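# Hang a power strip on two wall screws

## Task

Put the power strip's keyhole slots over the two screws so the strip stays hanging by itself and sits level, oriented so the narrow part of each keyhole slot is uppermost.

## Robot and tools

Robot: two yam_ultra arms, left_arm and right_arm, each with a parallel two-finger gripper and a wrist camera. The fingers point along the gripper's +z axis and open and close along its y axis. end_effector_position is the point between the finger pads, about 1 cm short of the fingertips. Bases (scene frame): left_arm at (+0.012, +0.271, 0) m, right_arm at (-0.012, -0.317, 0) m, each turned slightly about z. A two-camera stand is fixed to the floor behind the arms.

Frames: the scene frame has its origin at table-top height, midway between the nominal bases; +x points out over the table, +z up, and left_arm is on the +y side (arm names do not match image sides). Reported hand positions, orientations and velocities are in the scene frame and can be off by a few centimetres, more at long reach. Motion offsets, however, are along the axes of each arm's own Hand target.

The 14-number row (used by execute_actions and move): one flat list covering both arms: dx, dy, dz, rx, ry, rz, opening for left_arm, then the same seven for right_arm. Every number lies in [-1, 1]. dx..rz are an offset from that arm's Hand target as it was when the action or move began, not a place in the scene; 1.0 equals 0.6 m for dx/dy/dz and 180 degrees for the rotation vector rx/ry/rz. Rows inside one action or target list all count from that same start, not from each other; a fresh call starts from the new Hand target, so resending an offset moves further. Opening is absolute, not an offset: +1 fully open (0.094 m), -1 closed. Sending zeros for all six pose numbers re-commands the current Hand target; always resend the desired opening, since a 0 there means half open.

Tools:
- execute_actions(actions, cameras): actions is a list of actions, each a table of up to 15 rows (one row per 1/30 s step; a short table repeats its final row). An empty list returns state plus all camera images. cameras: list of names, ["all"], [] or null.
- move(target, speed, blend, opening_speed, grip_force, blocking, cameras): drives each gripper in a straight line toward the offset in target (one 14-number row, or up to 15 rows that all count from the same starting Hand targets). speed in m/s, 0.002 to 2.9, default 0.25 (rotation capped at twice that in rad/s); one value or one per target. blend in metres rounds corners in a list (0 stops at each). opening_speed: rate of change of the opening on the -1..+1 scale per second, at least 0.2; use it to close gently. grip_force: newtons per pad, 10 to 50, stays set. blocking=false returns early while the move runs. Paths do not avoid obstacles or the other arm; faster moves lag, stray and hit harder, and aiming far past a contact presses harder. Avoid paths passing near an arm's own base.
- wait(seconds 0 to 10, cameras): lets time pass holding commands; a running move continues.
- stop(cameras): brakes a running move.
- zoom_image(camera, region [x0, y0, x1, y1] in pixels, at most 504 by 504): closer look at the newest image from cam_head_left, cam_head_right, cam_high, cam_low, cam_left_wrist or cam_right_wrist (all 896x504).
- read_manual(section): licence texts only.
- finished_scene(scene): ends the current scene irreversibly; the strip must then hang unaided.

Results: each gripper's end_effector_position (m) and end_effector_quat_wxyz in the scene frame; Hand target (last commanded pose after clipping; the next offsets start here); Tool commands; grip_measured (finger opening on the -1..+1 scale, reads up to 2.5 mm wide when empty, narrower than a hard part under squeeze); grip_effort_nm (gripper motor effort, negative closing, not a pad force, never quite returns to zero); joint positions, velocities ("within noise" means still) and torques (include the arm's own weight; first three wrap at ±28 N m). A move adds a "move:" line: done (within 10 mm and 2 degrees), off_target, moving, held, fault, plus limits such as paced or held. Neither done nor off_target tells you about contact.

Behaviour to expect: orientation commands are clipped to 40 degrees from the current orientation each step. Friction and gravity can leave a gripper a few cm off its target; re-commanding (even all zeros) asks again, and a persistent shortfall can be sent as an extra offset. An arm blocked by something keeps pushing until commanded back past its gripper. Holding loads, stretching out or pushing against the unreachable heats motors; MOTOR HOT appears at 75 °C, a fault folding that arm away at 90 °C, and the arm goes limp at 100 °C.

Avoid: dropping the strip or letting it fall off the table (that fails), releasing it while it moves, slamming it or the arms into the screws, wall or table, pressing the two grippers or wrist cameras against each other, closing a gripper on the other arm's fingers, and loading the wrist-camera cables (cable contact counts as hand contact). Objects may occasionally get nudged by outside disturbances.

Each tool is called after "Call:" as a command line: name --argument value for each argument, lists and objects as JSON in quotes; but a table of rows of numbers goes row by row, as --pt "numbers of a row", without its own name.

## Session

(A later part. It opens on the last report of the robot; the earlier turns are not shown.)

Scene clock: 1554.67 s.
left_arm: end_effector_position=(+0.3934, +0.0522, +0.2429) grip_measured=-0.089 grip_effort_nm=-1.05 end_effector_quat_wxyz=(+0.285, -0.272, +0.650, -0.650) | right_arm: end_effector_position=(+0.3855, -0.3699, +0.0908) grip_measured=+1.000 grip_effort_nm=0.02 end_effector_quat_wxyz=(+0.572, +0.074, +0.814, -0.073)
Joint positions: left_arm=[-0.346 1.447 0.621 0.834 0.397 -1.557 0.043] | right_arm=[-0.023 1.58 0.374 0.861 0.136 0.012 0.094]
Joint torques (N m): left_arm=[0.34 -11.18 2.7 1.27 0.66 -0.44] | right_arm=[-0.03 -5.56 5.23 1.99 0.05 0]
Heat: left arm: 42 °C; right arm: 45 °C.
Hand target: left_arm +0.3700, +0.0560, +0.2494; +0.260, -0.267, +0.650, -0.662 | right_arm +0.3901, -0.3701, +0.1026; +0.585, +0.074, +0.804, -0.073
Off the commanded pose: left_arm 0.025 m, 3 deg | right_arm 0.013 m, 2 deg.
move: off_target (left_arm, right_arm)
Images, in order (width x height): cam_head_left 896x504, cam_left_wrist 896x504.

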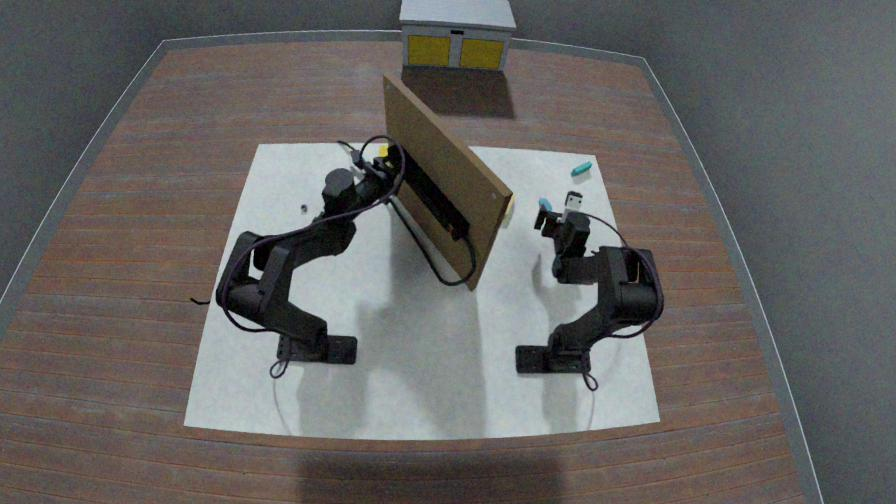

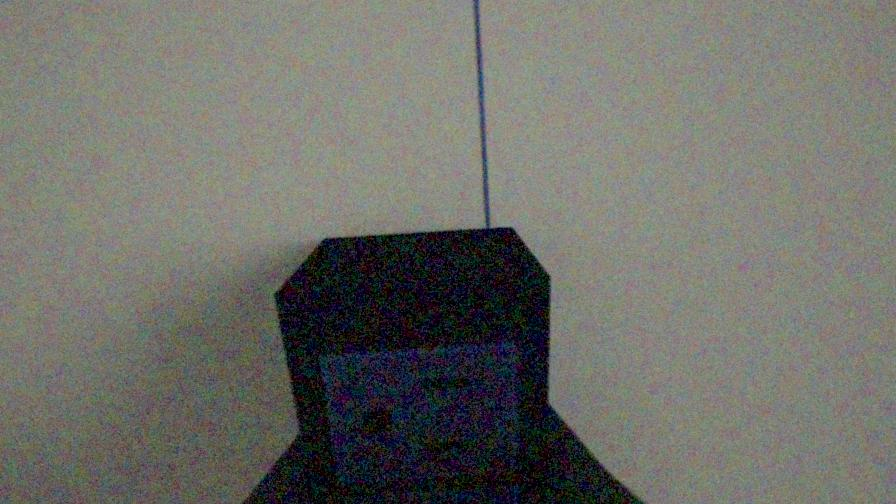

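Call:
move --target '[0,0.0,0.035,0,0.0,0.05,-0.3,0,0,0,0,0,0,1]' --speed 0.05 --cameras '["cam_left_wrist","cam_head_left"]'

Call:
zoom_image --camera "cam_head_left" --region '[360, 60, 530, 300]'

Scene clock: 1563.03 s.
left_arm: end_effector_position=(+0.3935, +0.0520, +0.2423) grip_measured=-0.089 grip_effort_nm=-1.05 end_effector_quat_wxyz=(+0.295, -0.267, +0.653, -0.645) | right_arm: end_effector_position=(+0.3855, -0.3699, +0.0908) grip_measured=+1.000 grip_effort_nm=0.02 end_effector_quat_wxyz=(+0.572, +0.074, +0.814, -0.073)
Joint positions: left_arm=[-0.351 1.447 0.62 0.834 0.386 -1.533 0.043] | right_arm=[-0.023 1.58 0.374 0.861 0.136 0.012 0.094]
Joint torques (N m): left_arm=[-1.02 -5.72 7.08 1.44 0.39 1.12] | right_arm=[-0.08 -5.56 5.31 1.99 0.07 -0.02]
Heat: left arm: 41 °C; right arm: 45 °C.
Hand target: left_arm +0.3845, +0.0409, +0.2497; +0.311, -0.215, +0.669, -0.640 | right_arm +0.3901, -0.3701, +0.1026; +0.585, +0.074, +0.804, -0.073
Off the commanded pose: left_arm 0.016 m, 7 deg | right_arm 0.013 m, 2 deg.
move: off_target (left_arm, right_arm)
Images, in order (width x height): cam_head_left 896x504, cam_left_wrist 896x504.

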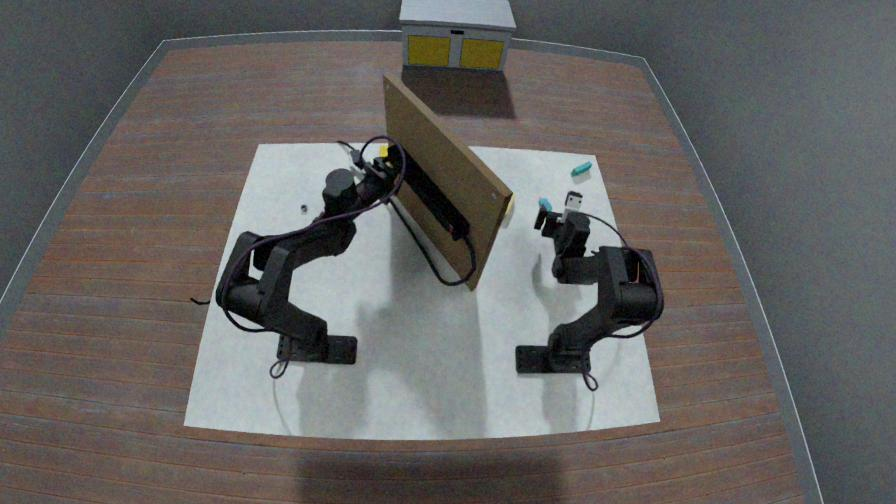

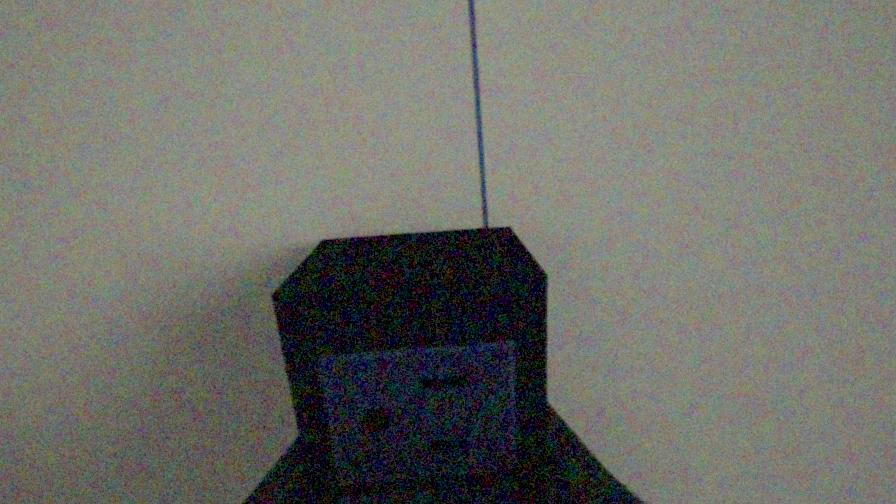

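Scaled by 2.100.

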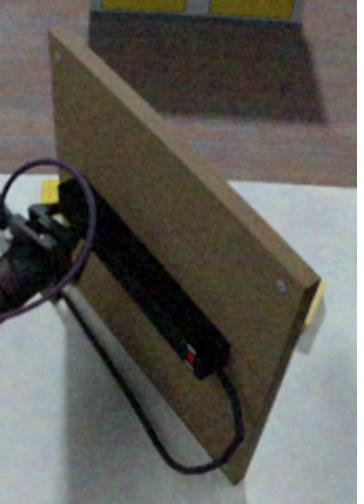

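Call:
move --pt "-0.012 0.0 0 0 0.0 -0.04 -0.3 0 0 0 0 0 0 1" --pt "-0.012 0.0 0 0 0.0 -0.04 0.15 0 0 0 0 0 0 1" --speed 0.05 --opening_speed 0.3 --cameras '["cam_left_wrist","cam_head_left"]'

Call:
zoom_image --camera "cam_head_left" --region '[360, 60, 530, 300]'

Scene clock: 1573.87 s.
left_arm: end_effector_position=(+0.3902, +0.0490, +0.2427) grip_measured=+0.149 grip_effort_nm=0.05 end_effector_quat_wxyz=(+0.276, -0.265, +0.653, -0.653) | right_arm: end_effector_position=(+0.3855, -0.3699, +0.0908) grip_measured=+1.000 grip_effort_nm=0.02 end_effector_quat_wxyz=(+0.572, +0.074, +0.814, -0.073)
Joint positions: left_arm=[-0.346 1.447 0.621 0.834 0.421 -1.559 0.054] | right_arm=[-0.023 1.58 0.374 0.861 0.136 0.012 0.094]
Joint torques (N m): left_arm=[0.46 -5.09 8.27 1.28 0.29 -0.02] | right_arm=[-0.01 -5.59 5.19 1.97 0.05 0]
Heat: left arm: 41 °C; right arm: 45 °C.
Hand target: left_arm +0.3897, +0.0458, +0.2507; +0.270, -0.257, +0.654, -0.658 | right_arm +0.3901, -0.3701, +0.1026; +0.585, +0.074, +0.804, -0.073
Off the commanded pose: left_arm 0.009 m, 1 deg | right_arm 0.013 m, 2 deg.
move: off_target (right_arm); target 2's new opening was sent with left_arm's hand 0.011 m and 3 deg from that target
Images, in order (width x height): cam_head_left 896x504, cam_left_wrist 896x504.

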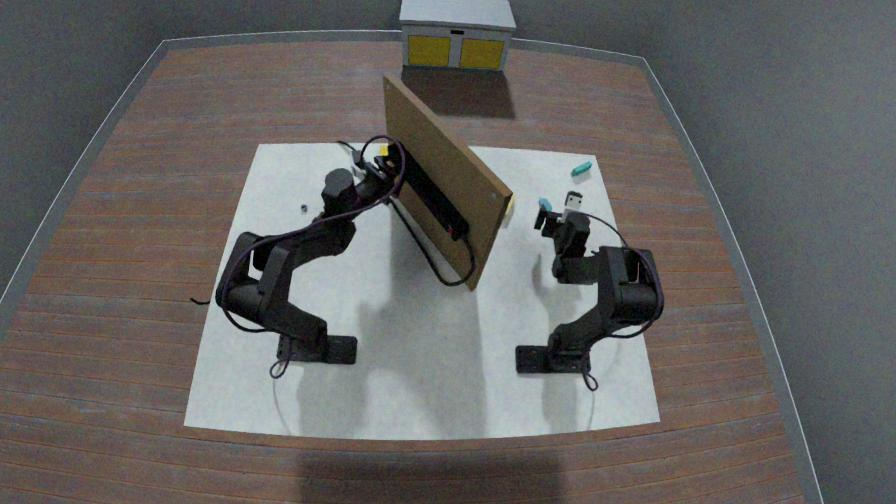

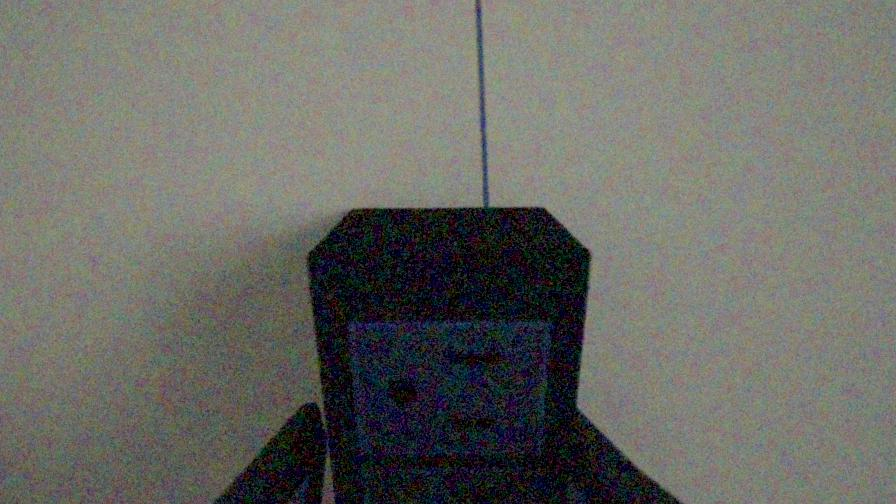

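Scaled by 2.100.

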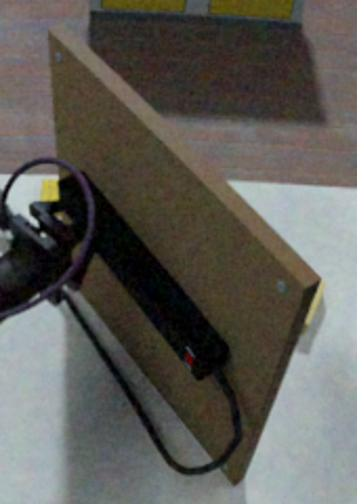

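Call:
move --pt "0 0 0 0 0.0 0 0.5 0 0 0 0 0 0 1" --pt "0 -0.008 -0.2 0 0.0 0 0.5 0 0 0 0 0 0 1" --speed '[0.05,0.1]' --opening_speed 0.3 --cameras '["cam_left_wrist","cam_head_left"]'

Call:
zoom_image --camera "cam_head_left" --region '[360, 60, 530, 300]'

Scene clock: 1588.03 s.
left_arm: end_effector_position=(+0.3117, +0.1328, +0.2576) grip_measured=+0.499 grip_effort_nm=0.05 end_effector_quat_wxyz=(+0.279, -0.256, +0.649, -0.661) | right_arm: end_effector_position=(+0.3855, -0.3699, +0.0908) grip_measured=+1.000 grip_effort_nm=0.02 end_effector_quat_wxyz=(+0.572, +0.074, +0.814, -0.073)
Joint positions: left_arm=[-0.043 0.944 0.371 0.611 0.735 -1.573 0.07] | right_arm=[-0.023 1.58 0.374 0.861 0.136 0.012 0.094]
Joint torques (N m): left_arm=[0.64 -3.19 6.45 1 0.21 0.07] | right_arm=[-0.09 -5.55 5.26 2.01 0.03 0.02]
Heat: left arm: 42 °C; right arm: 45 °C.
Hand target: left_arm +0.3066, +0.1325, +0.2540; +0.270, -0.257, +0.654, -0.658 | right_arm +0.3901, -0.3701, +0.1026; +0.585, +0.074, +0.804, -0.073
Off the commanded pose: left_arm 0.006 m, 1 deg | right_arm 0.013 m, 2 deg.
move: off_target (right_arm)
Images, in order (width x height): cam_head_left 896x504, cam_left_wrist 896x504.

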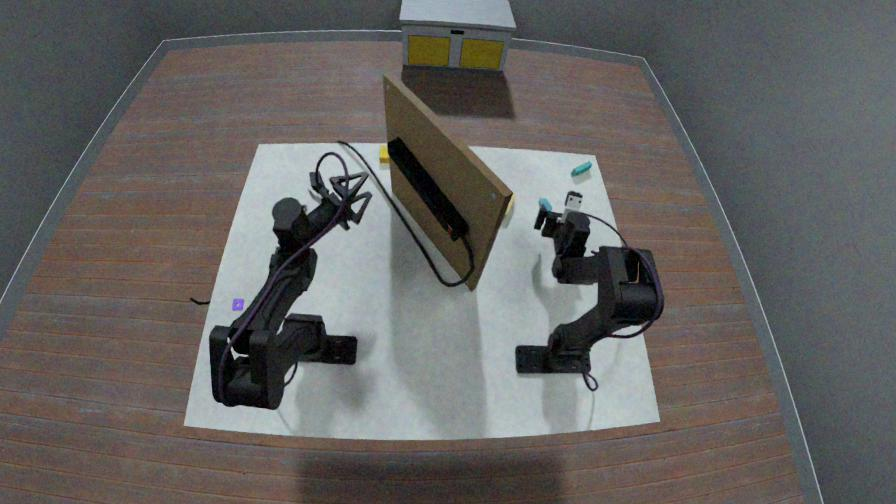

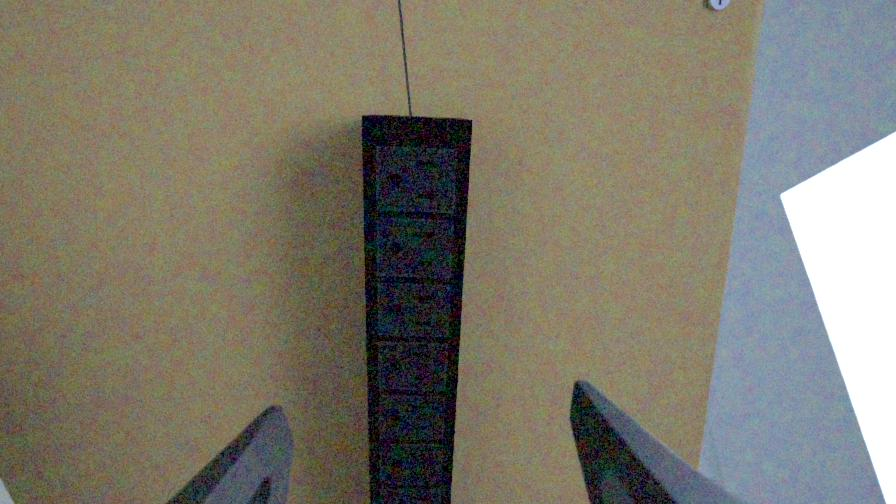

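Scaled by 2.100.

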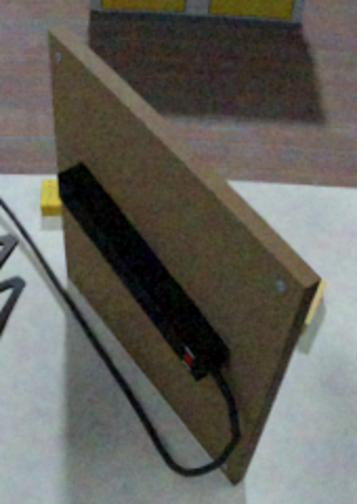

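Call:
move --target '[0.0353,-0.1182,-0.0802,0.1333,-0.0339,0.4765,0.5,0,0,0,0,0,0,1]' --speed 0.3 --cameras '["cam_left_wrist"]'

Call:
zoom_image --camera "cam_left_wrist" --region '[200, 300, 700, 500]'

Scene clock: 1603.00 s.
left_arm: end_effector_position=(+0.2643, +0.1516, +0.3124) grip_measured=+0.499 grip_effort_nm=0.05 end_effector_quat_wxyz=(+0.699, +0.256, +0.527, -0.409) | right_arm: end_effector_position=(+0.3855, -0.3699, +0.0908) grip_measured=+1.000 grip_effort_nm=0.02 end_effector_quat_wxyz=(+0.572, +0.074, +0.814, -0.073)
Joint positions: left_arm=[0.155 1.05 0.25 1.446 1.024 -0.65 0.07] | right_arm=[-0.023 1.58 0.374 0.861 0.136 0.012 0.094]
Joint torques (N m): left_arm=[0.68 -1.09 6.43 1.6 -0.15 -0.11] | right_arm=[-0.02 -5.63 5.23 2.01 0.03 0.03]
Heat: left arm: 41 °C; right arm: 45 °C.
Hand target: left_arm +0.2566, +0.1524, +0.3240; +0.716, +0.278, +0.502, -0.397 | right_arm +0.3901, -0.3701, +0.1026; +0.585, +0.074, +0.804, -0.073
Off the commanded pose: left_arm 0.014 m, 5 deg | right_arm 0.013 m, 2 deg.
move: off_target (left_arm, right_arm)
Images, in order (width x height): cam_left_wrist 896x504.

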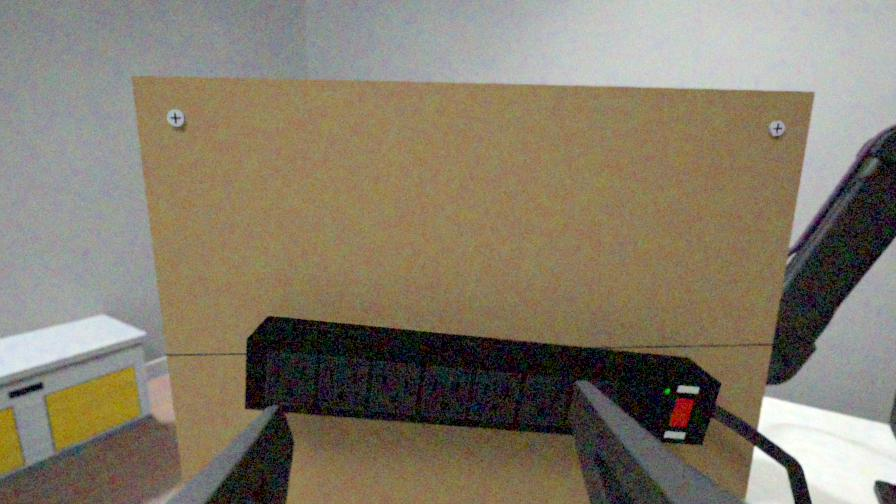

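Scaled by 1.008.

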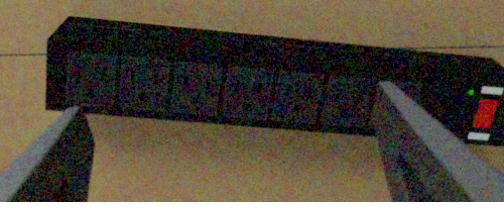

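Call:
move --target '[0.1293,0.0887,0.0533,-0.0889,0.0807,-0.4939,0.8,0,0,0,0,0,0,1]' --speed 0.3 --cameras '["cam_left_wrist"]'

Scene clock: 1626.20 s.
left_arm: end_effector_position=(+0.3314, +0.1384, +0.2531) grip_measured=+0.799 grip_effort_nm=0.05 end_effector_quat_wxyz=(+0.211, -0.211, +0.671, -0.679) | right_arm: end_effector_position=(+0.3855, -0.3699, +0.0908) grip_measured=+1.000 grip_effort_nm=0.02 end_effector_quat_wxyz=(+0.572, +0.074, +0.814, -0.073)
Joint positions: left_arm=[0.085 1.19 0.481 0.728 1.032 -1.59 0.084] | right_arm=[-0.023 1.58 0.374 0.861 0.136 0.012 0.094]
Joint torques (N m): left_arm=[-0.57 -2.59 9.78 0.91 0.2 -0.01] | right_arm=[-0.09 -5.64 5.16 2.01 0.08 0.02]
Heat: left arm: 41 °C; right arm: 45 °C.
Hand target: left_arm +0.3318, +0.1327, +0.2621; +0.202, -0.199, +0.675, -0.681 | right_arm +0.3901, -0.3701, +0.1026; +0.585, +0.074, +0.804, -0.073
Off the commanded pose: left_arm 0.011 m, 2 deg | right_arm 0.013 m, 2 deg.
move: off_target (left_arm, right_arm)
Images, in order (width x height): cam_left_wrist 896x504.

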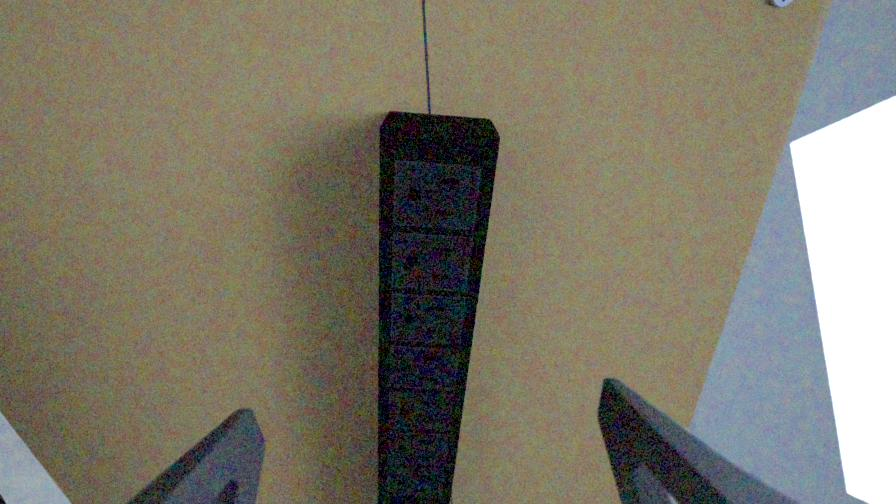

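Call:
move --target '[0,-0.005,0.165,0,0,0,0.8,0,0,0,0,0,0,1]' --speed 0.1 --cameras '["cam_left_wrist"]'

Scene clock: 1634.60 s.
left_arm: end_effector_position=(+0.3786, +0.0522, +0.2506) grip_measured=+0.799 grip_effort_nm=0.05 end_effector_quat_wxyz=(+0.183, -0.214, +0.682, -0.675) | right_arm: end_effector_position=(+0.3855, -0.3699, +0.0908) grip_measured=+1.000 grip_effort_nm=0.02 end_effector_quat_wxyz=(+0.572, +0.074, +0.814, -0.073)
Joint positions: left_arm=[-0.23 1.449 0.693 0.728 0.754 -1.59 0.084] | right_arm=[-0.023 1.58 0.374 0.861 0.136 0.012 0.094]
Joint torques (N m): left_arm=[-0.44 -4.11 9.77 1.53 -0.09 0.12] | right_arm=[-0.02 -5.57 5.35 1.99 0.03 0.01]
Heat: left arm: 42 °C; right arm: 45 °C.
Hand target: left_arm +0.3855, +0.0496, +0.2660; +0.202, -0.199, +0.675, -0.681 | right_arm +0.3901, -0.3701, +0.1026; +0.585, +0.074, +0.804, -0.073
Off the commanded pose: left_arm 0.017 m, 3 deg | right_arm 0.013 m, 2 deg.
move: off_target (left_arm, right_arm)
Images, in order (width x height): cam_left_wrist 896x504.

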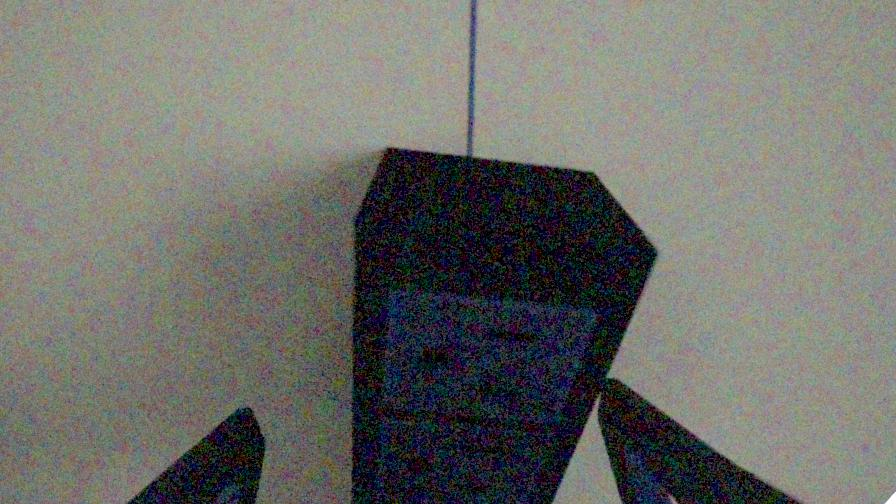

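Call:
move --pt "-0.02 -0.008 0.005 0 0 0 0.8 0 0 0 0 0 0 1" --pt "-0.02 -0.008 0.005 0 0 0 -0.3 0 0 0 0 0 0 1" --speed 0.06 --opening_speed 0.5 --cameras '["cam_left_wrist","cam_head_left"]'

Call:
zoom_image --camera "cam_head_left" --region '[360, 60, 530, 300]'

Scene clock: 1645.57 s.
left_arm: end_effector_position=(+0.3927, +0.0552, +0.2580) grip_measured=-0.047 grip_effort_nm=-1.05 end_effector_quat_wxyz=(+0.205, -0.202, +0.681, -0.673) | right_arm: end_effector_position=(+0.3855, -0.3699, +0.0908) grip_measured=+1.000 grip_effort_nm=0.02 end_effector_quat_wxyz=(+0.572, +0.074, +0.814, -0.073)
Joint positions: left_arm=[-0.215 1.484 0.744 0.728 0.754 -1.553 0.045] | right_arm=[-0.023 1.58 0.374 0.861 0.136 0.012 0.094]
Joint torques (N m): left_arm=[0.51 -4.62 9.77 1.36 0.15 -0.32] | right_arm=[-0.06 -5.59 5.18 2 0.06 -0.01]
Heat: left arm: 42 °C; right arm: 45 °C.
Hand target: left_arm +0.3973, +0.0536, +0.2708; +0.202, -0.199, +0.675, -0.681 | right_arm +0.3901, -0.3701, +0.1026; +0.585, +0.074, +0.804, -0.073
Off the commanded pose: left_arm 0.014 m, 1 deg | right_arm 0.013 m, 2 deg.
move: off_target (left_arm, right_arm); target 2's new opening was sent with left_arm's hand 0.013 m and 2 deg from that target
Images, in order (width x height): cam_head_left 896x504, cam_left_wrist 896x504.

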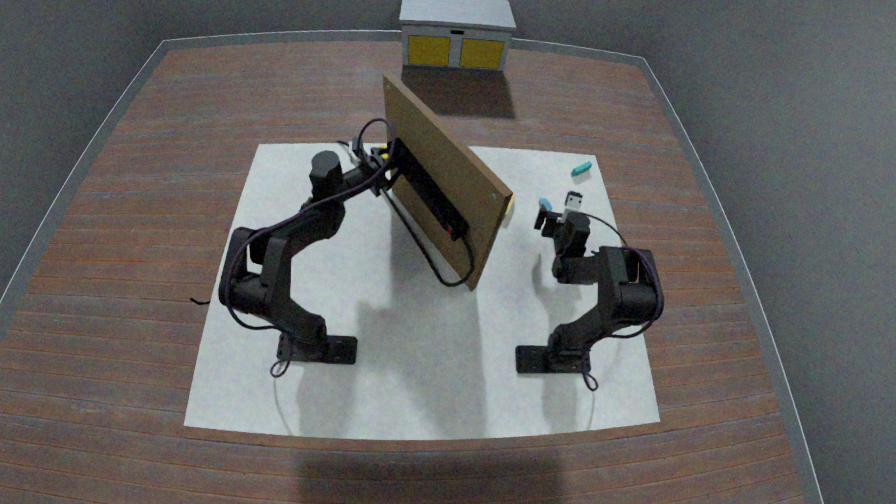

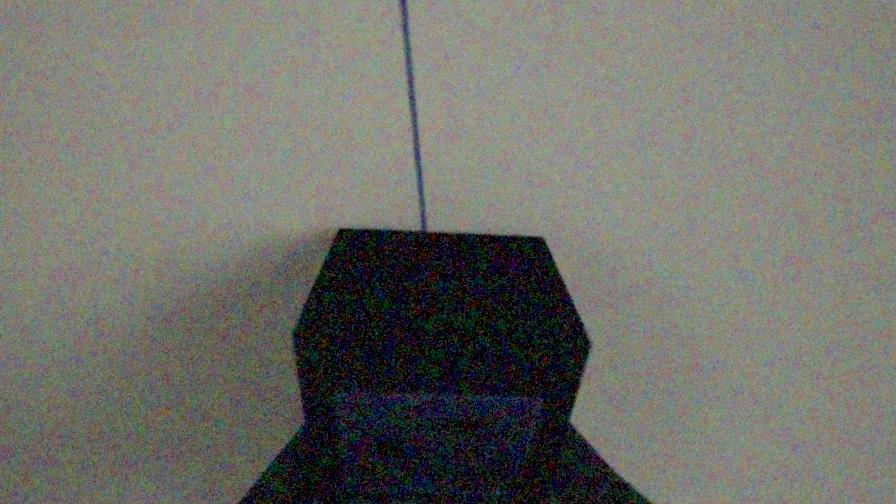

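Scaled by 2.100.

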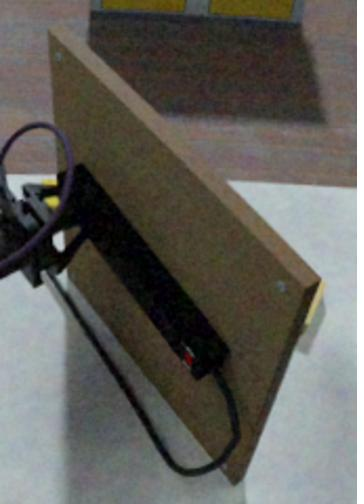

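Call:
execute_actions --actions '[[[0,0.005,0.015,0,-0.02,-0.01,-0.3,0,0,0,0,0,0,1],[0,0.01,0.025,0,-0.04,-0.02,-0.3,0,0,0,0,0,0,1],[0,0.015,0.03,0,-0.05,-0.03,-0.3,0,0,0,0,0,0,1],[0,0.02,0.03,0,-0.05,-0.04,-0.3,0,0,0,0,0,0,1],[0,0.025,0.03,0,-0.05,-0.03,-0.3,0,0,0,0,0,0,1],[0,0.025,0.03,0,-0.05,-0.015,-0.3,0,0,0,0,0,0,1],[0,0.025,0.03,0,-0.05,0,-0.3,0,0,0,0,0,0,1],[0,0.03,0.03,0,-0.05,-0.015,-0.3,0,0,0,0,0,0,1],[0,0.03,0.03,0,-0.05,-0.03,-0.3,0,0,0,0,0,0,1],[0,0.035,0.03,0,-0.05,-0.045,-0.3,0,0,0,0,0,0,1],[0,0.035,0.03,0,-0.05,-0.035,-0.3,0,0,0,0,0,0,1],[0,0.035,0.03,0,-0.05,-0.02,-0.3,0,0,0,0,0,0,1],[0,0.035,0.03,0,-0.05,-0.01,-0.3,0,0,0,0,0,0,1],[0,0.035,0.03,0,-0.05,-0.02,-0.3,0,0,0,0,0,0,1],[0,0.03,0.03,0,-0.05,-0.03,-0.3,0,0,0,0,0,0,1]]]' --cameras '["cam_left_wrist","cam_head_left"]'

Call:
zoom_image --camera "cam_head_left" --region '[360, 60, 530, 300]'

Scene clock: 1657.87 s.
left_arm: end_effector_position=(+0.3990, +0.0535, +0.2568) grip_measured=-0.069 grip_effort_nm=-1.05 end_effector_quat_wxyz=(+0.250, -0.227, +0.665, -0.666) | right_arm: end_effector_position=(+0.3855, -0.3699, +0.0908) grip_measured=+1.000 grip_effort_nm=0.02 end_effector_quat_wxyz=(+0.572, +0.074, +0.814, -0.073)
Joint positions: left_arm=[-0.265 1.48 0.707 0.788 0.601 -1.55 0.044] | right_arm=[-0.023 1.58 0.374 0.861 0.136 0.012 0.094]
Joint torques (N m): left_arm=[-4.16 -2.88 8.27 1.38 -1.16 -1.3] | right_arm=[-0.02 -5.5 5.27 2.01 0.08 0.04]
Heat: left arm: 43 °C; right arm: 45 °C.
Hand target: left_arm +0.4071, +0.0384, +0.2529; +0.221, -0.284, +0.647, -0.672 | right_arm +0.3901, -0.3701, +0.1026; +0.585, +0.074, +0.804, -0.073
Off the commanded pose: left_arm 0.018 m, 8 deg | right_arm 0.013 m, 2 deg.
Images, in order (width x height): cam_head_left 896x504, cam_left_wrist 896x504.

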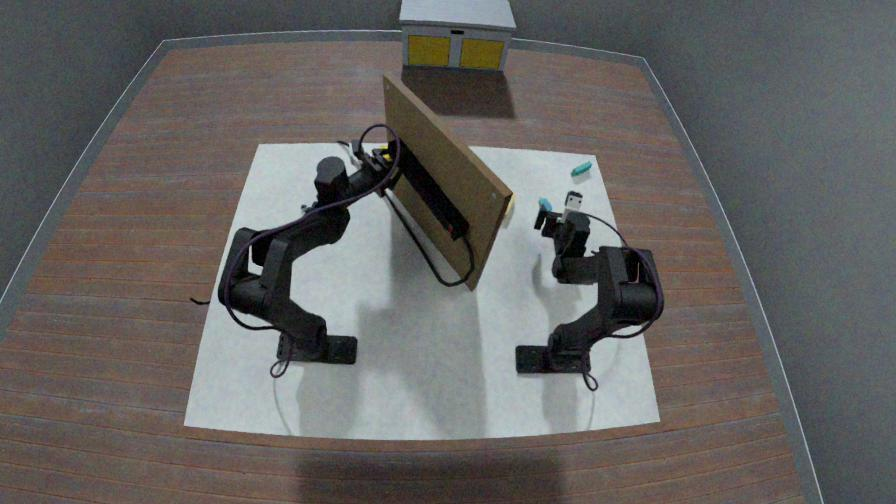

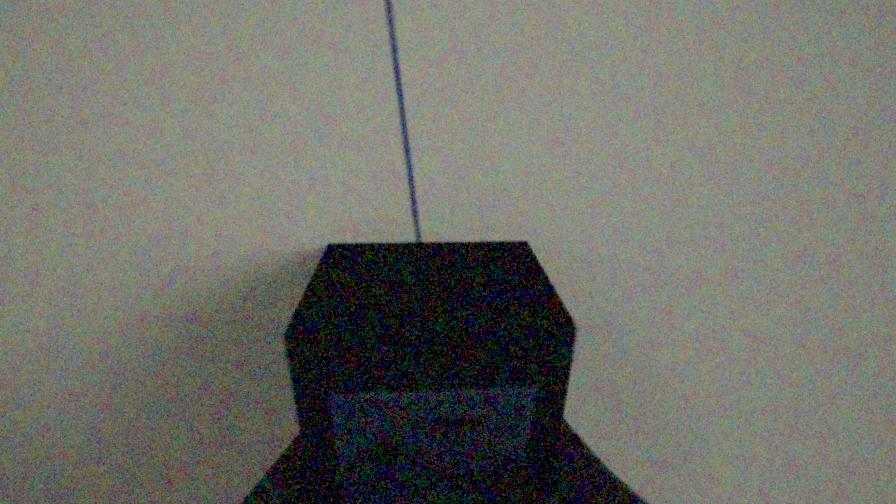

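Scaled by 2.100.

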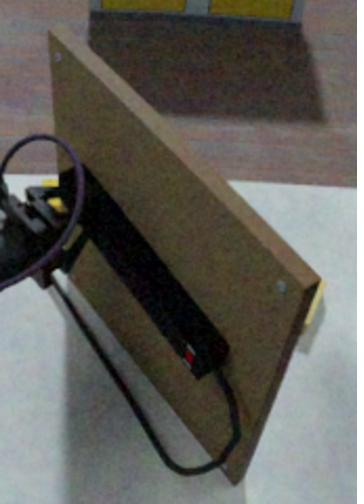

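Call:
execute_actions --actions '[[[0,0.01,-0.02,0,0,0.02,-0.3,0,0,0,0,0,0,1],[0,0.02,-0.02,0,0,0.04,-0.3,0,0,0,0,0,0,1],[0.01,0.03,-0.02,0,0,0.05,-0.3,0,0,0,0,0,0,1],[0.02,0.035,-0.02,0,0,0.04,-0.3,0,0,0,0,0,0,1],[0.02,0.035,-0.01,0,0,0.02,-0.3,0,0,0,0,0,0,1],[0.015,0.03,-0.01,0,0,0,-0.3,0,0,0,0,0,0,1],[0.005,0.03,-0.01,0,0,-0.02,-0.3,0,0,0,0,0,0,1],[-0.005,0.035,-0.01,0,0,-0.02,-0.3,0,0,0,0,0,0,1],[-0.01,0.04,-0.01,0,0,-0.01,-0.3,0,0,0,0,0,0,1],[0,0.045,-0.01,0,0,0.01,-0.3,0,0,0,0,0,0,1],[0.01,0.045,-0.01,0,0,0.03,-0.3,0,0,0,0,0,0,1],[0.015,0.045,-0.01,0,0,0.03,-0.3,0,0,0,0,0,0,1],[0.01,0.045,-0.005,0,0,0.01,-0.3,0,0,0,0,0,0,1],[0.005,0.04,0,0,0,0,-0.3,0,0,0,0,0,0,1],[0.005,0.035,0,0,0,0,-0.3,0,0,0,0,0,0,1]]]' --cameras '["cam_left_wrist","cam_head_left"]'

Call:
zoom_image --camera "cam_head_left" --region '[360, 60, 530, 300]'

Scene clock: 1672.37 s.
left_arm: end_effector_position=(+0.3991, +0.0531, +0.2404) grip_measured=-0.087 grip_effort_nm=-1.05 end_effector_quat_wxyz=(+0.261, -0.257, +0.649, -0.667) | right_arm: end_effector_position=(+0.3855, -0.3699, +0.0908) grip_measured=+1.000 grip_effort_nm=0.02 end_effector_quat_wxyz=(+0.572, +0.074, +0.814, -0.073)
Joint positions: left_arm=[-0.3 1.509 0.639 0.899 0.503 -1.59 0.043] | right_arm=[-0.023 1.58 0.374 0.861 0.136 0.012 0.094]
Joint torques (N m): left_arm=[-2.93 -1.96 8.87 1.3 -0.31 -0.87] | right_arm=[0.02 -5.57 5.33 2 0.03 -0.01]
Heat: left arm: 43 °C; right arm: 45 °C.
Hand target: left_arm +0.4034, +0.0350, +0.2323; +0.222, -0.284, +0.647, -0.672 | right_arm +0.3901, -0.3701, +0.1026; +0.585, +0.074, +0.804, -0.073
Off the commanded pose: left_arm 0.020 m, 5 deg | right_arm 0.013 m, 2 deg.
Images, in order (width x height): cam_head_left 896x504, cam_left_wrist 896x504.

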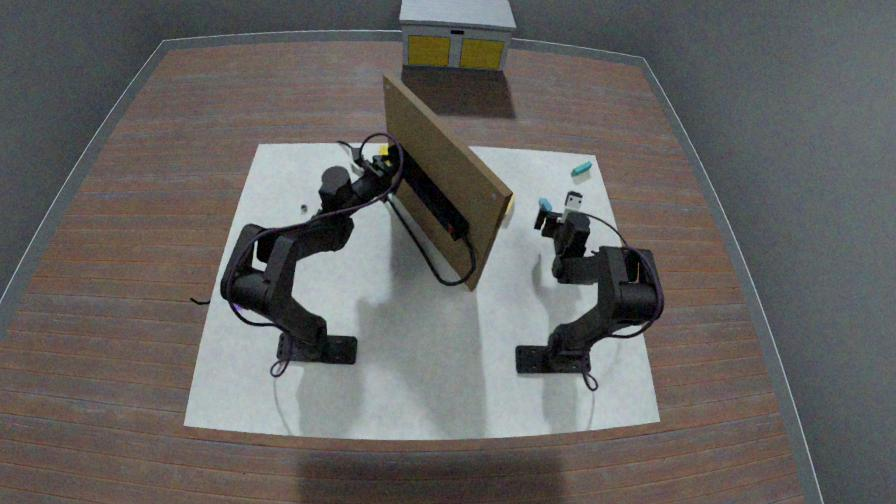

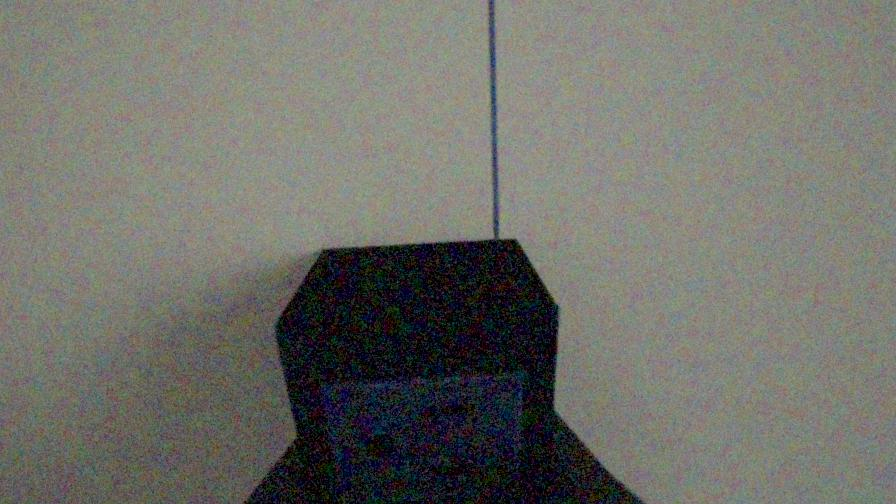

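Scaled by 2.100.

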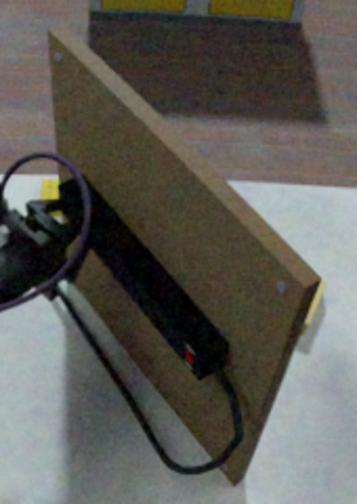

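Call:
move --target '[-0.01,-0.02,-0.06,0,0.03,0,-0.3,0,0,0,0,0,0,1]' --speed 0.05 --cameras '["cam_left_wrist","cam_head_left"]'

Call:
zoom_image --camera "cam_head_left" --region '[360, 60, 530, 300]'

Scene clock: 1678.40 s.
left_arm: end_effector_position=(+0.3955, +0.0540, +0.2392) grip_measured=-0.087 grip_effort_nm=-1.05 end_effector_quat_wxyz=(+0.235, -0.247, +0.657, -0.672) | right_arm: end_effector_position=(+0.3855, -0.3699, +0.0908) grip_measured=+1.000 grip_effort_nm=0.02 end_effector_quat_wxyz=(+0.572, +0.074, +0.814, -0.073)
Joint positions: left_arm=[-0.271 1.509 0.649 0.877 0.586 -1.604 0.043] | right_arm=[-0.023 1.58 0.374 0.861 0.136 0.012 0.094]
Joint torques (N m): left_arm=[3.89 -8.4 4.98 1.18 1.25 -0.83] | right_arm=[-0.09 -5.55 5.08 1.99 0.05 0.03]
Heat: left arm: 43 °C; right arm: 45 °C.
Hand target: left_arm +0.3847, +0.0666, +0.2436; +0.191, -0.252, +0.657, -0.685 | right_arm +0.3901, -0.3701, +0.1026; +0.585, +0.074, +0.804, -0.073
Off the commanded pose: left_arm 0.017 m, 5 deg | right_arm 0.013 m, 2 deg.
move: off_target (left_arm, right_arm)
Images, in order (width x height): cam_head_left 896x504, cam_left_wrist 896x504.

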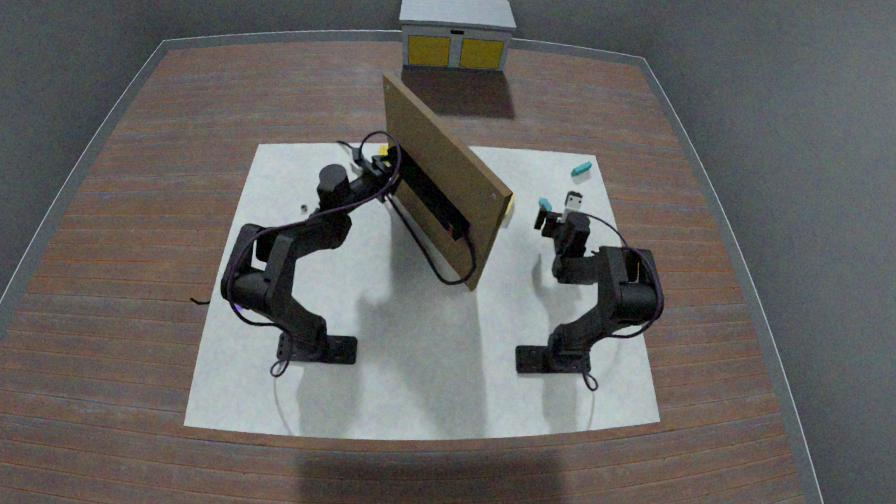

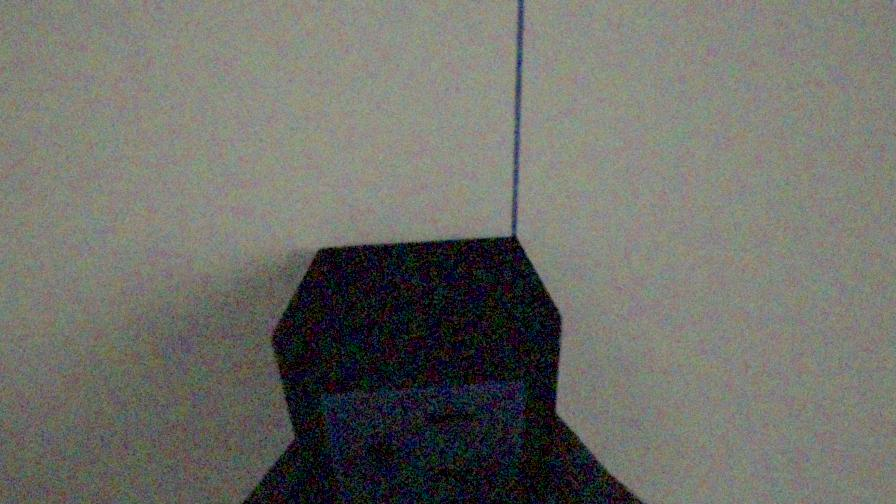

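Scaled by 2.100.

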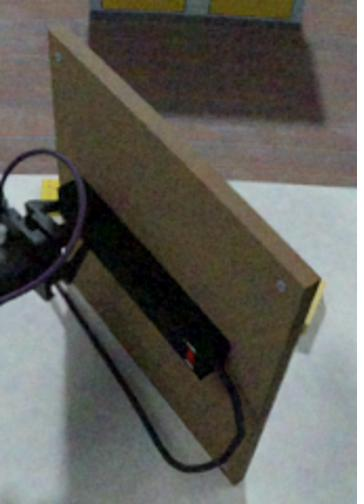

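Call:
execute_actions --actions '[[[0,0.015,0.03,0,-0.03,0.02,-0.3,0,0,0,0,0,0,1],[0,0.02,0.05,0,-0.06,0.04,-0.3,0,0,0,0,0,0,1],[0,0.02,0.05,0,-0.08,0.06,-0.3,0,0,0,0,0,0,1],[0,0.02,0.045,0,-0.08,0.08,-0.3,0,0,0,0,0,0,1],[0,0.02,0.04,0,-0.08,0.08,-0.3,0,0,0,0,0,0,1],[0,0.02,0.04,0,-0.08,0.06,-0.3,0,0,0,0,0,0,1],[0,0.02,0.035,0,-0.08,0.03,-0.3,0,0,0,0,0,0,1],[0,0.02,0.035,0,-0.08,0.05,-0.3,0,0,0,0,0,0,1],[0,0.02,0.035,0,-0.08,0.08,-0.3,0,0,0,0,0,0,1],[0,0.02,0.035,0,-0.08,0.1,-0.3,0,0,0,0,0,0,1],[0,0.02,0.035,0,-0.07,0.1,-0.3,0,0,0,0,0,0,1],[0,0.02,0.035,0,-0.06,0.08,-0.3,0,0,0,0,0,0,1],[0,0.02,0.035,0,-0.06,0.06,-0.3,0,0,0,0,0,0,1],[0,0.02,0.035,0,-0.06,0.06,-0.3,0,0,0,0,0,0,1],[0,0.02,0.035,0,-0.05,0.06,-0.3,0,0,0,0,0,0,1]]]' --cameras '["cam_left_wrist","cam_head_left"]'

Call:
zoom_image --camera "cam_head_left" --region '[360, 60, 530, 300]'

Scene clock: 1692.60 s.
left_arm: end_effector_position=(+0.3975, +0.0531, +0.2430) grip_measured=-0.088 grip_effort_nm=-1.05 end_effector_quat_wxyz=(+0.310, -0.266, +0.638, -0.653) | right_arm: end_effector_position=(+0.3855, -0.3699, +0.0908) grip_measured=+1.000 grip_effort_nm=0.02 end_effector_quat_wxyz=(+0.572, +0.074, +0.814, -0.073)
Joint positions: left_arm=[-0.356 1.483 0.606 0.925 0.359 -1.54 0.043] | right_arm=[-0.023 1.58 0.374 0.861 0.136 0.012 0.094]
Joint torques (N m): left_arm=[0.57 -3.55 6.48 1.38 0.59 0.61] | right_arm=[-0.05 -5.6 5.24 2 0.06 0.02]
Heat: left arm: 41 °C; right arm: 45 °C.
Hand target: left_arm +0.3963, +0.0489, +0.2320; +0.305, -0.242, +0.661, -0.642 | right_arm +0.3901, -0.3701, +0.1026; +0.585, +0.074, +0.804, -0.073
Off the commanded pose: left_arm 0.012 m, 4 deg | right_arm 0.013 m, 2 deg.
Images, in order (width x height): cam_head_left 896x504, cam_left_wrist 896x504.

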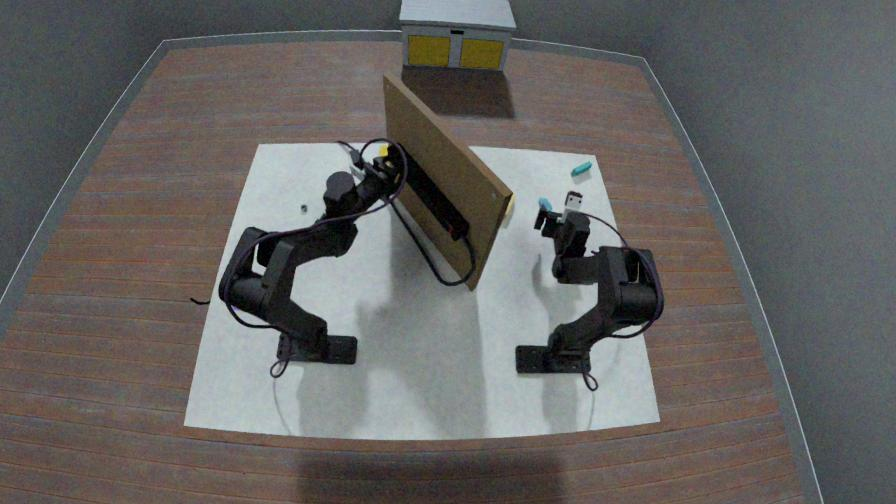

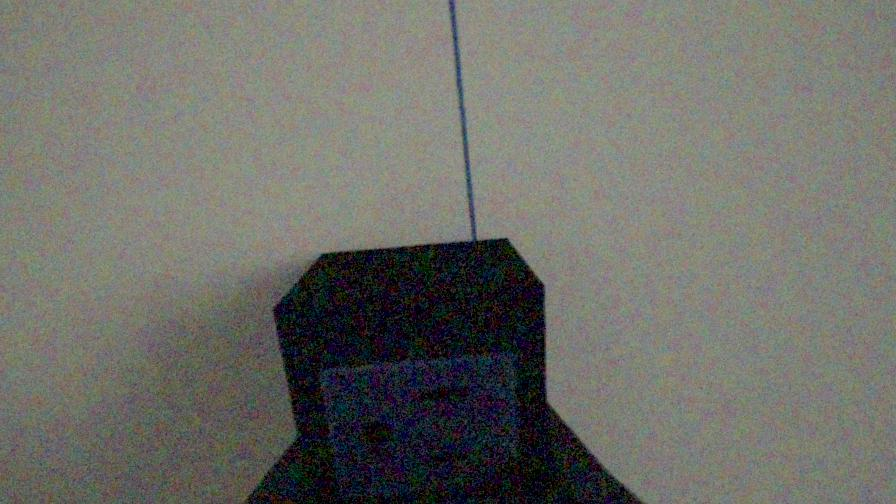

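Scaled by 2.100.

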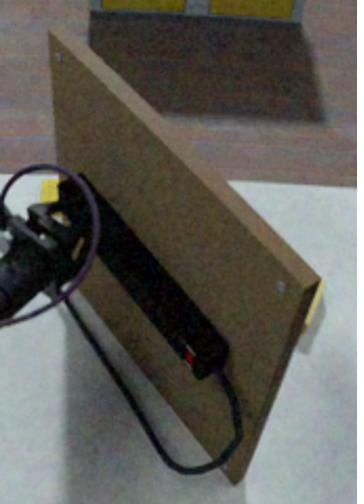

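Call:
execute_actions --actions '[[[0,0.01,-0.01,0,0,-0.02,-0.3,0,0,0,0,0,0,1],[0,0.02,-0.015,0,0,-0.05,-0.3,0,0,0,0,0,0,1],[0,0.03,-0.015,0,0,-0.07,-0.3,0,0,0,0,0,0,1],[0,0.035,-0.015,0,0,-0.07,-0.3,0,0,0,0,0,0,1],[0,0.035,-0.015,0,0,-0.05,-0.3,0,0,0,0,0,0,1],[0,0.03,-0.015,0,0,-0.02,-0.3,0,0,0,0,0,0,1],[0,0.03,-0.015,0,0,0.01,-0.3,0,0,0,0,0,0,1],[0,0.03,-0.015,0,0,0.02,-0.3,0,0,0,0,0,0,1],[0,0.03,-0.015,0,0,0.01,-0.3,0,0,0,0,0,0,1],[0,0.03,-0.015,0,0,-0.02,-0.3,0,0,0,0,0,0,1],[0,0.03,-0.015,0,0,-0.05,-0.3,0,0,0,0,0,0,1],[0,0.03,-0.015,0,0,-0.06,-0.3,0,0,0,0,0,0,1],[0,0.03,-0.015,0,0,-0.04,-0.3,0,0,0,0,0,0,1],[0,0.025,-0.015,0,0,-0.03,-0.3,0,0,0,0,0,0,1],[0,0.02,-0.015,0,0,-0.03,-0.3,0,0,0,0,0,0,1]]]' --cameras '["cam_left_wrist","cam_head_left"]'

Call:
zoom_image --camera "cam_head_left" --region '[360, 60, 530, 300]'

Scene clock: 1704.77 s.
left_arm: end_effector_position=(+0.3969, +0.0525, +0.2368) grip_measured=-0.088 grip_effort_nm=-1.05 end_effector_quat_wxyz=(+0.292, -0.275, +0.629, -0.666) | right_arm: end_effector_position=(+0.3855, -0.3699, +0.0908) grip_measured=+1.000 grip_effort_nm=0.02 end_effector_quat_wxyz=(+0.572, +0.074, +0.814, -0.073)
Joint positions: left_arm=[-0.351 1.515 0.587 0.989 0.376 -1.592 0.043] | right_arm=[-0.023 1.58 0.374 0.861 0.136 0.012 0.094]
Joint torques (N m): left_arm=[1.35 -5.16 3.88 1.28 0.63 0.15] | right_arm=[-0.05 -5.63 5.24 2.01 0.05 0.03]
Heat: left arm: 42 °C; right arm: 45 °C.
Hand target: left_arm +0.3908, +0.0559, +0.2199; +0.275, -0.273, +0.648, -0.656 | right_arm +0.3901, -0.3701, +0.1026; +0.585, +0.074, +0.804, -0.073
Off the commanded pose: left_arm 0.018 m, 3 deg | right_arm 0.013 m, 2 deg.
Images, in order (width x height): cam_head_left 896x504, cam_left_wrist 896x504.

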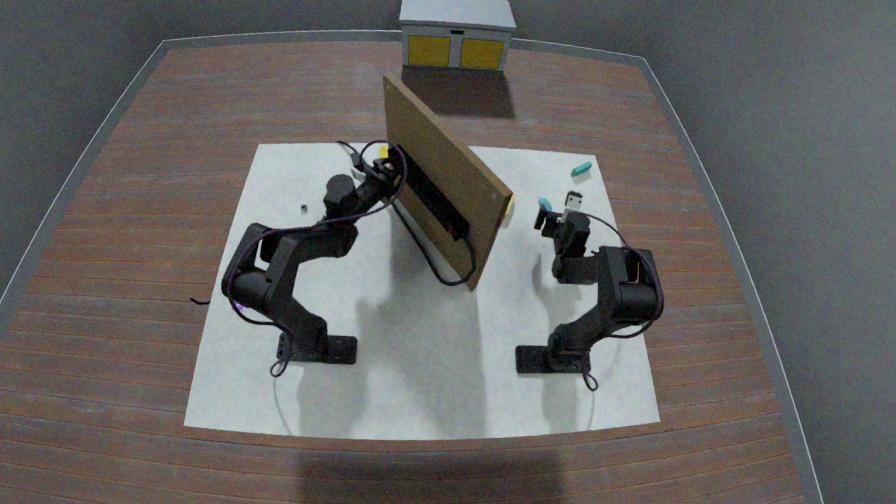

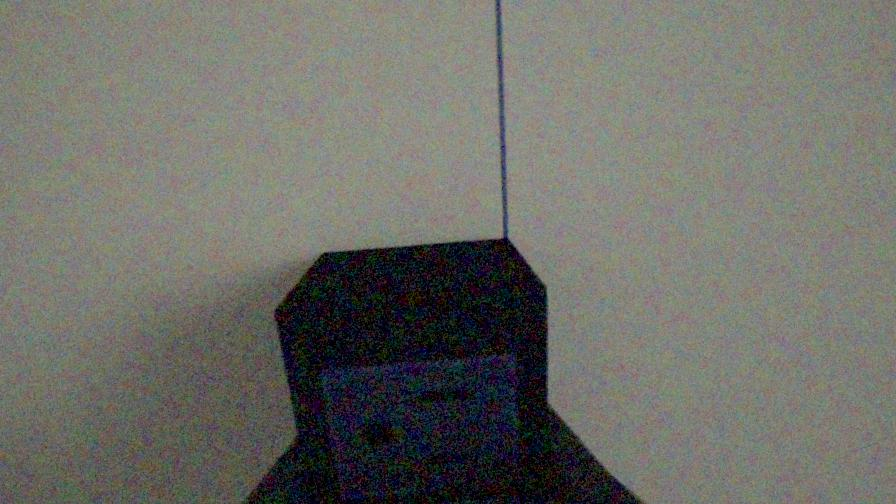

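Scaled by 2.100.

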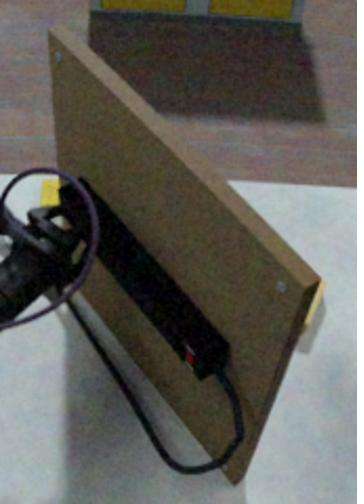

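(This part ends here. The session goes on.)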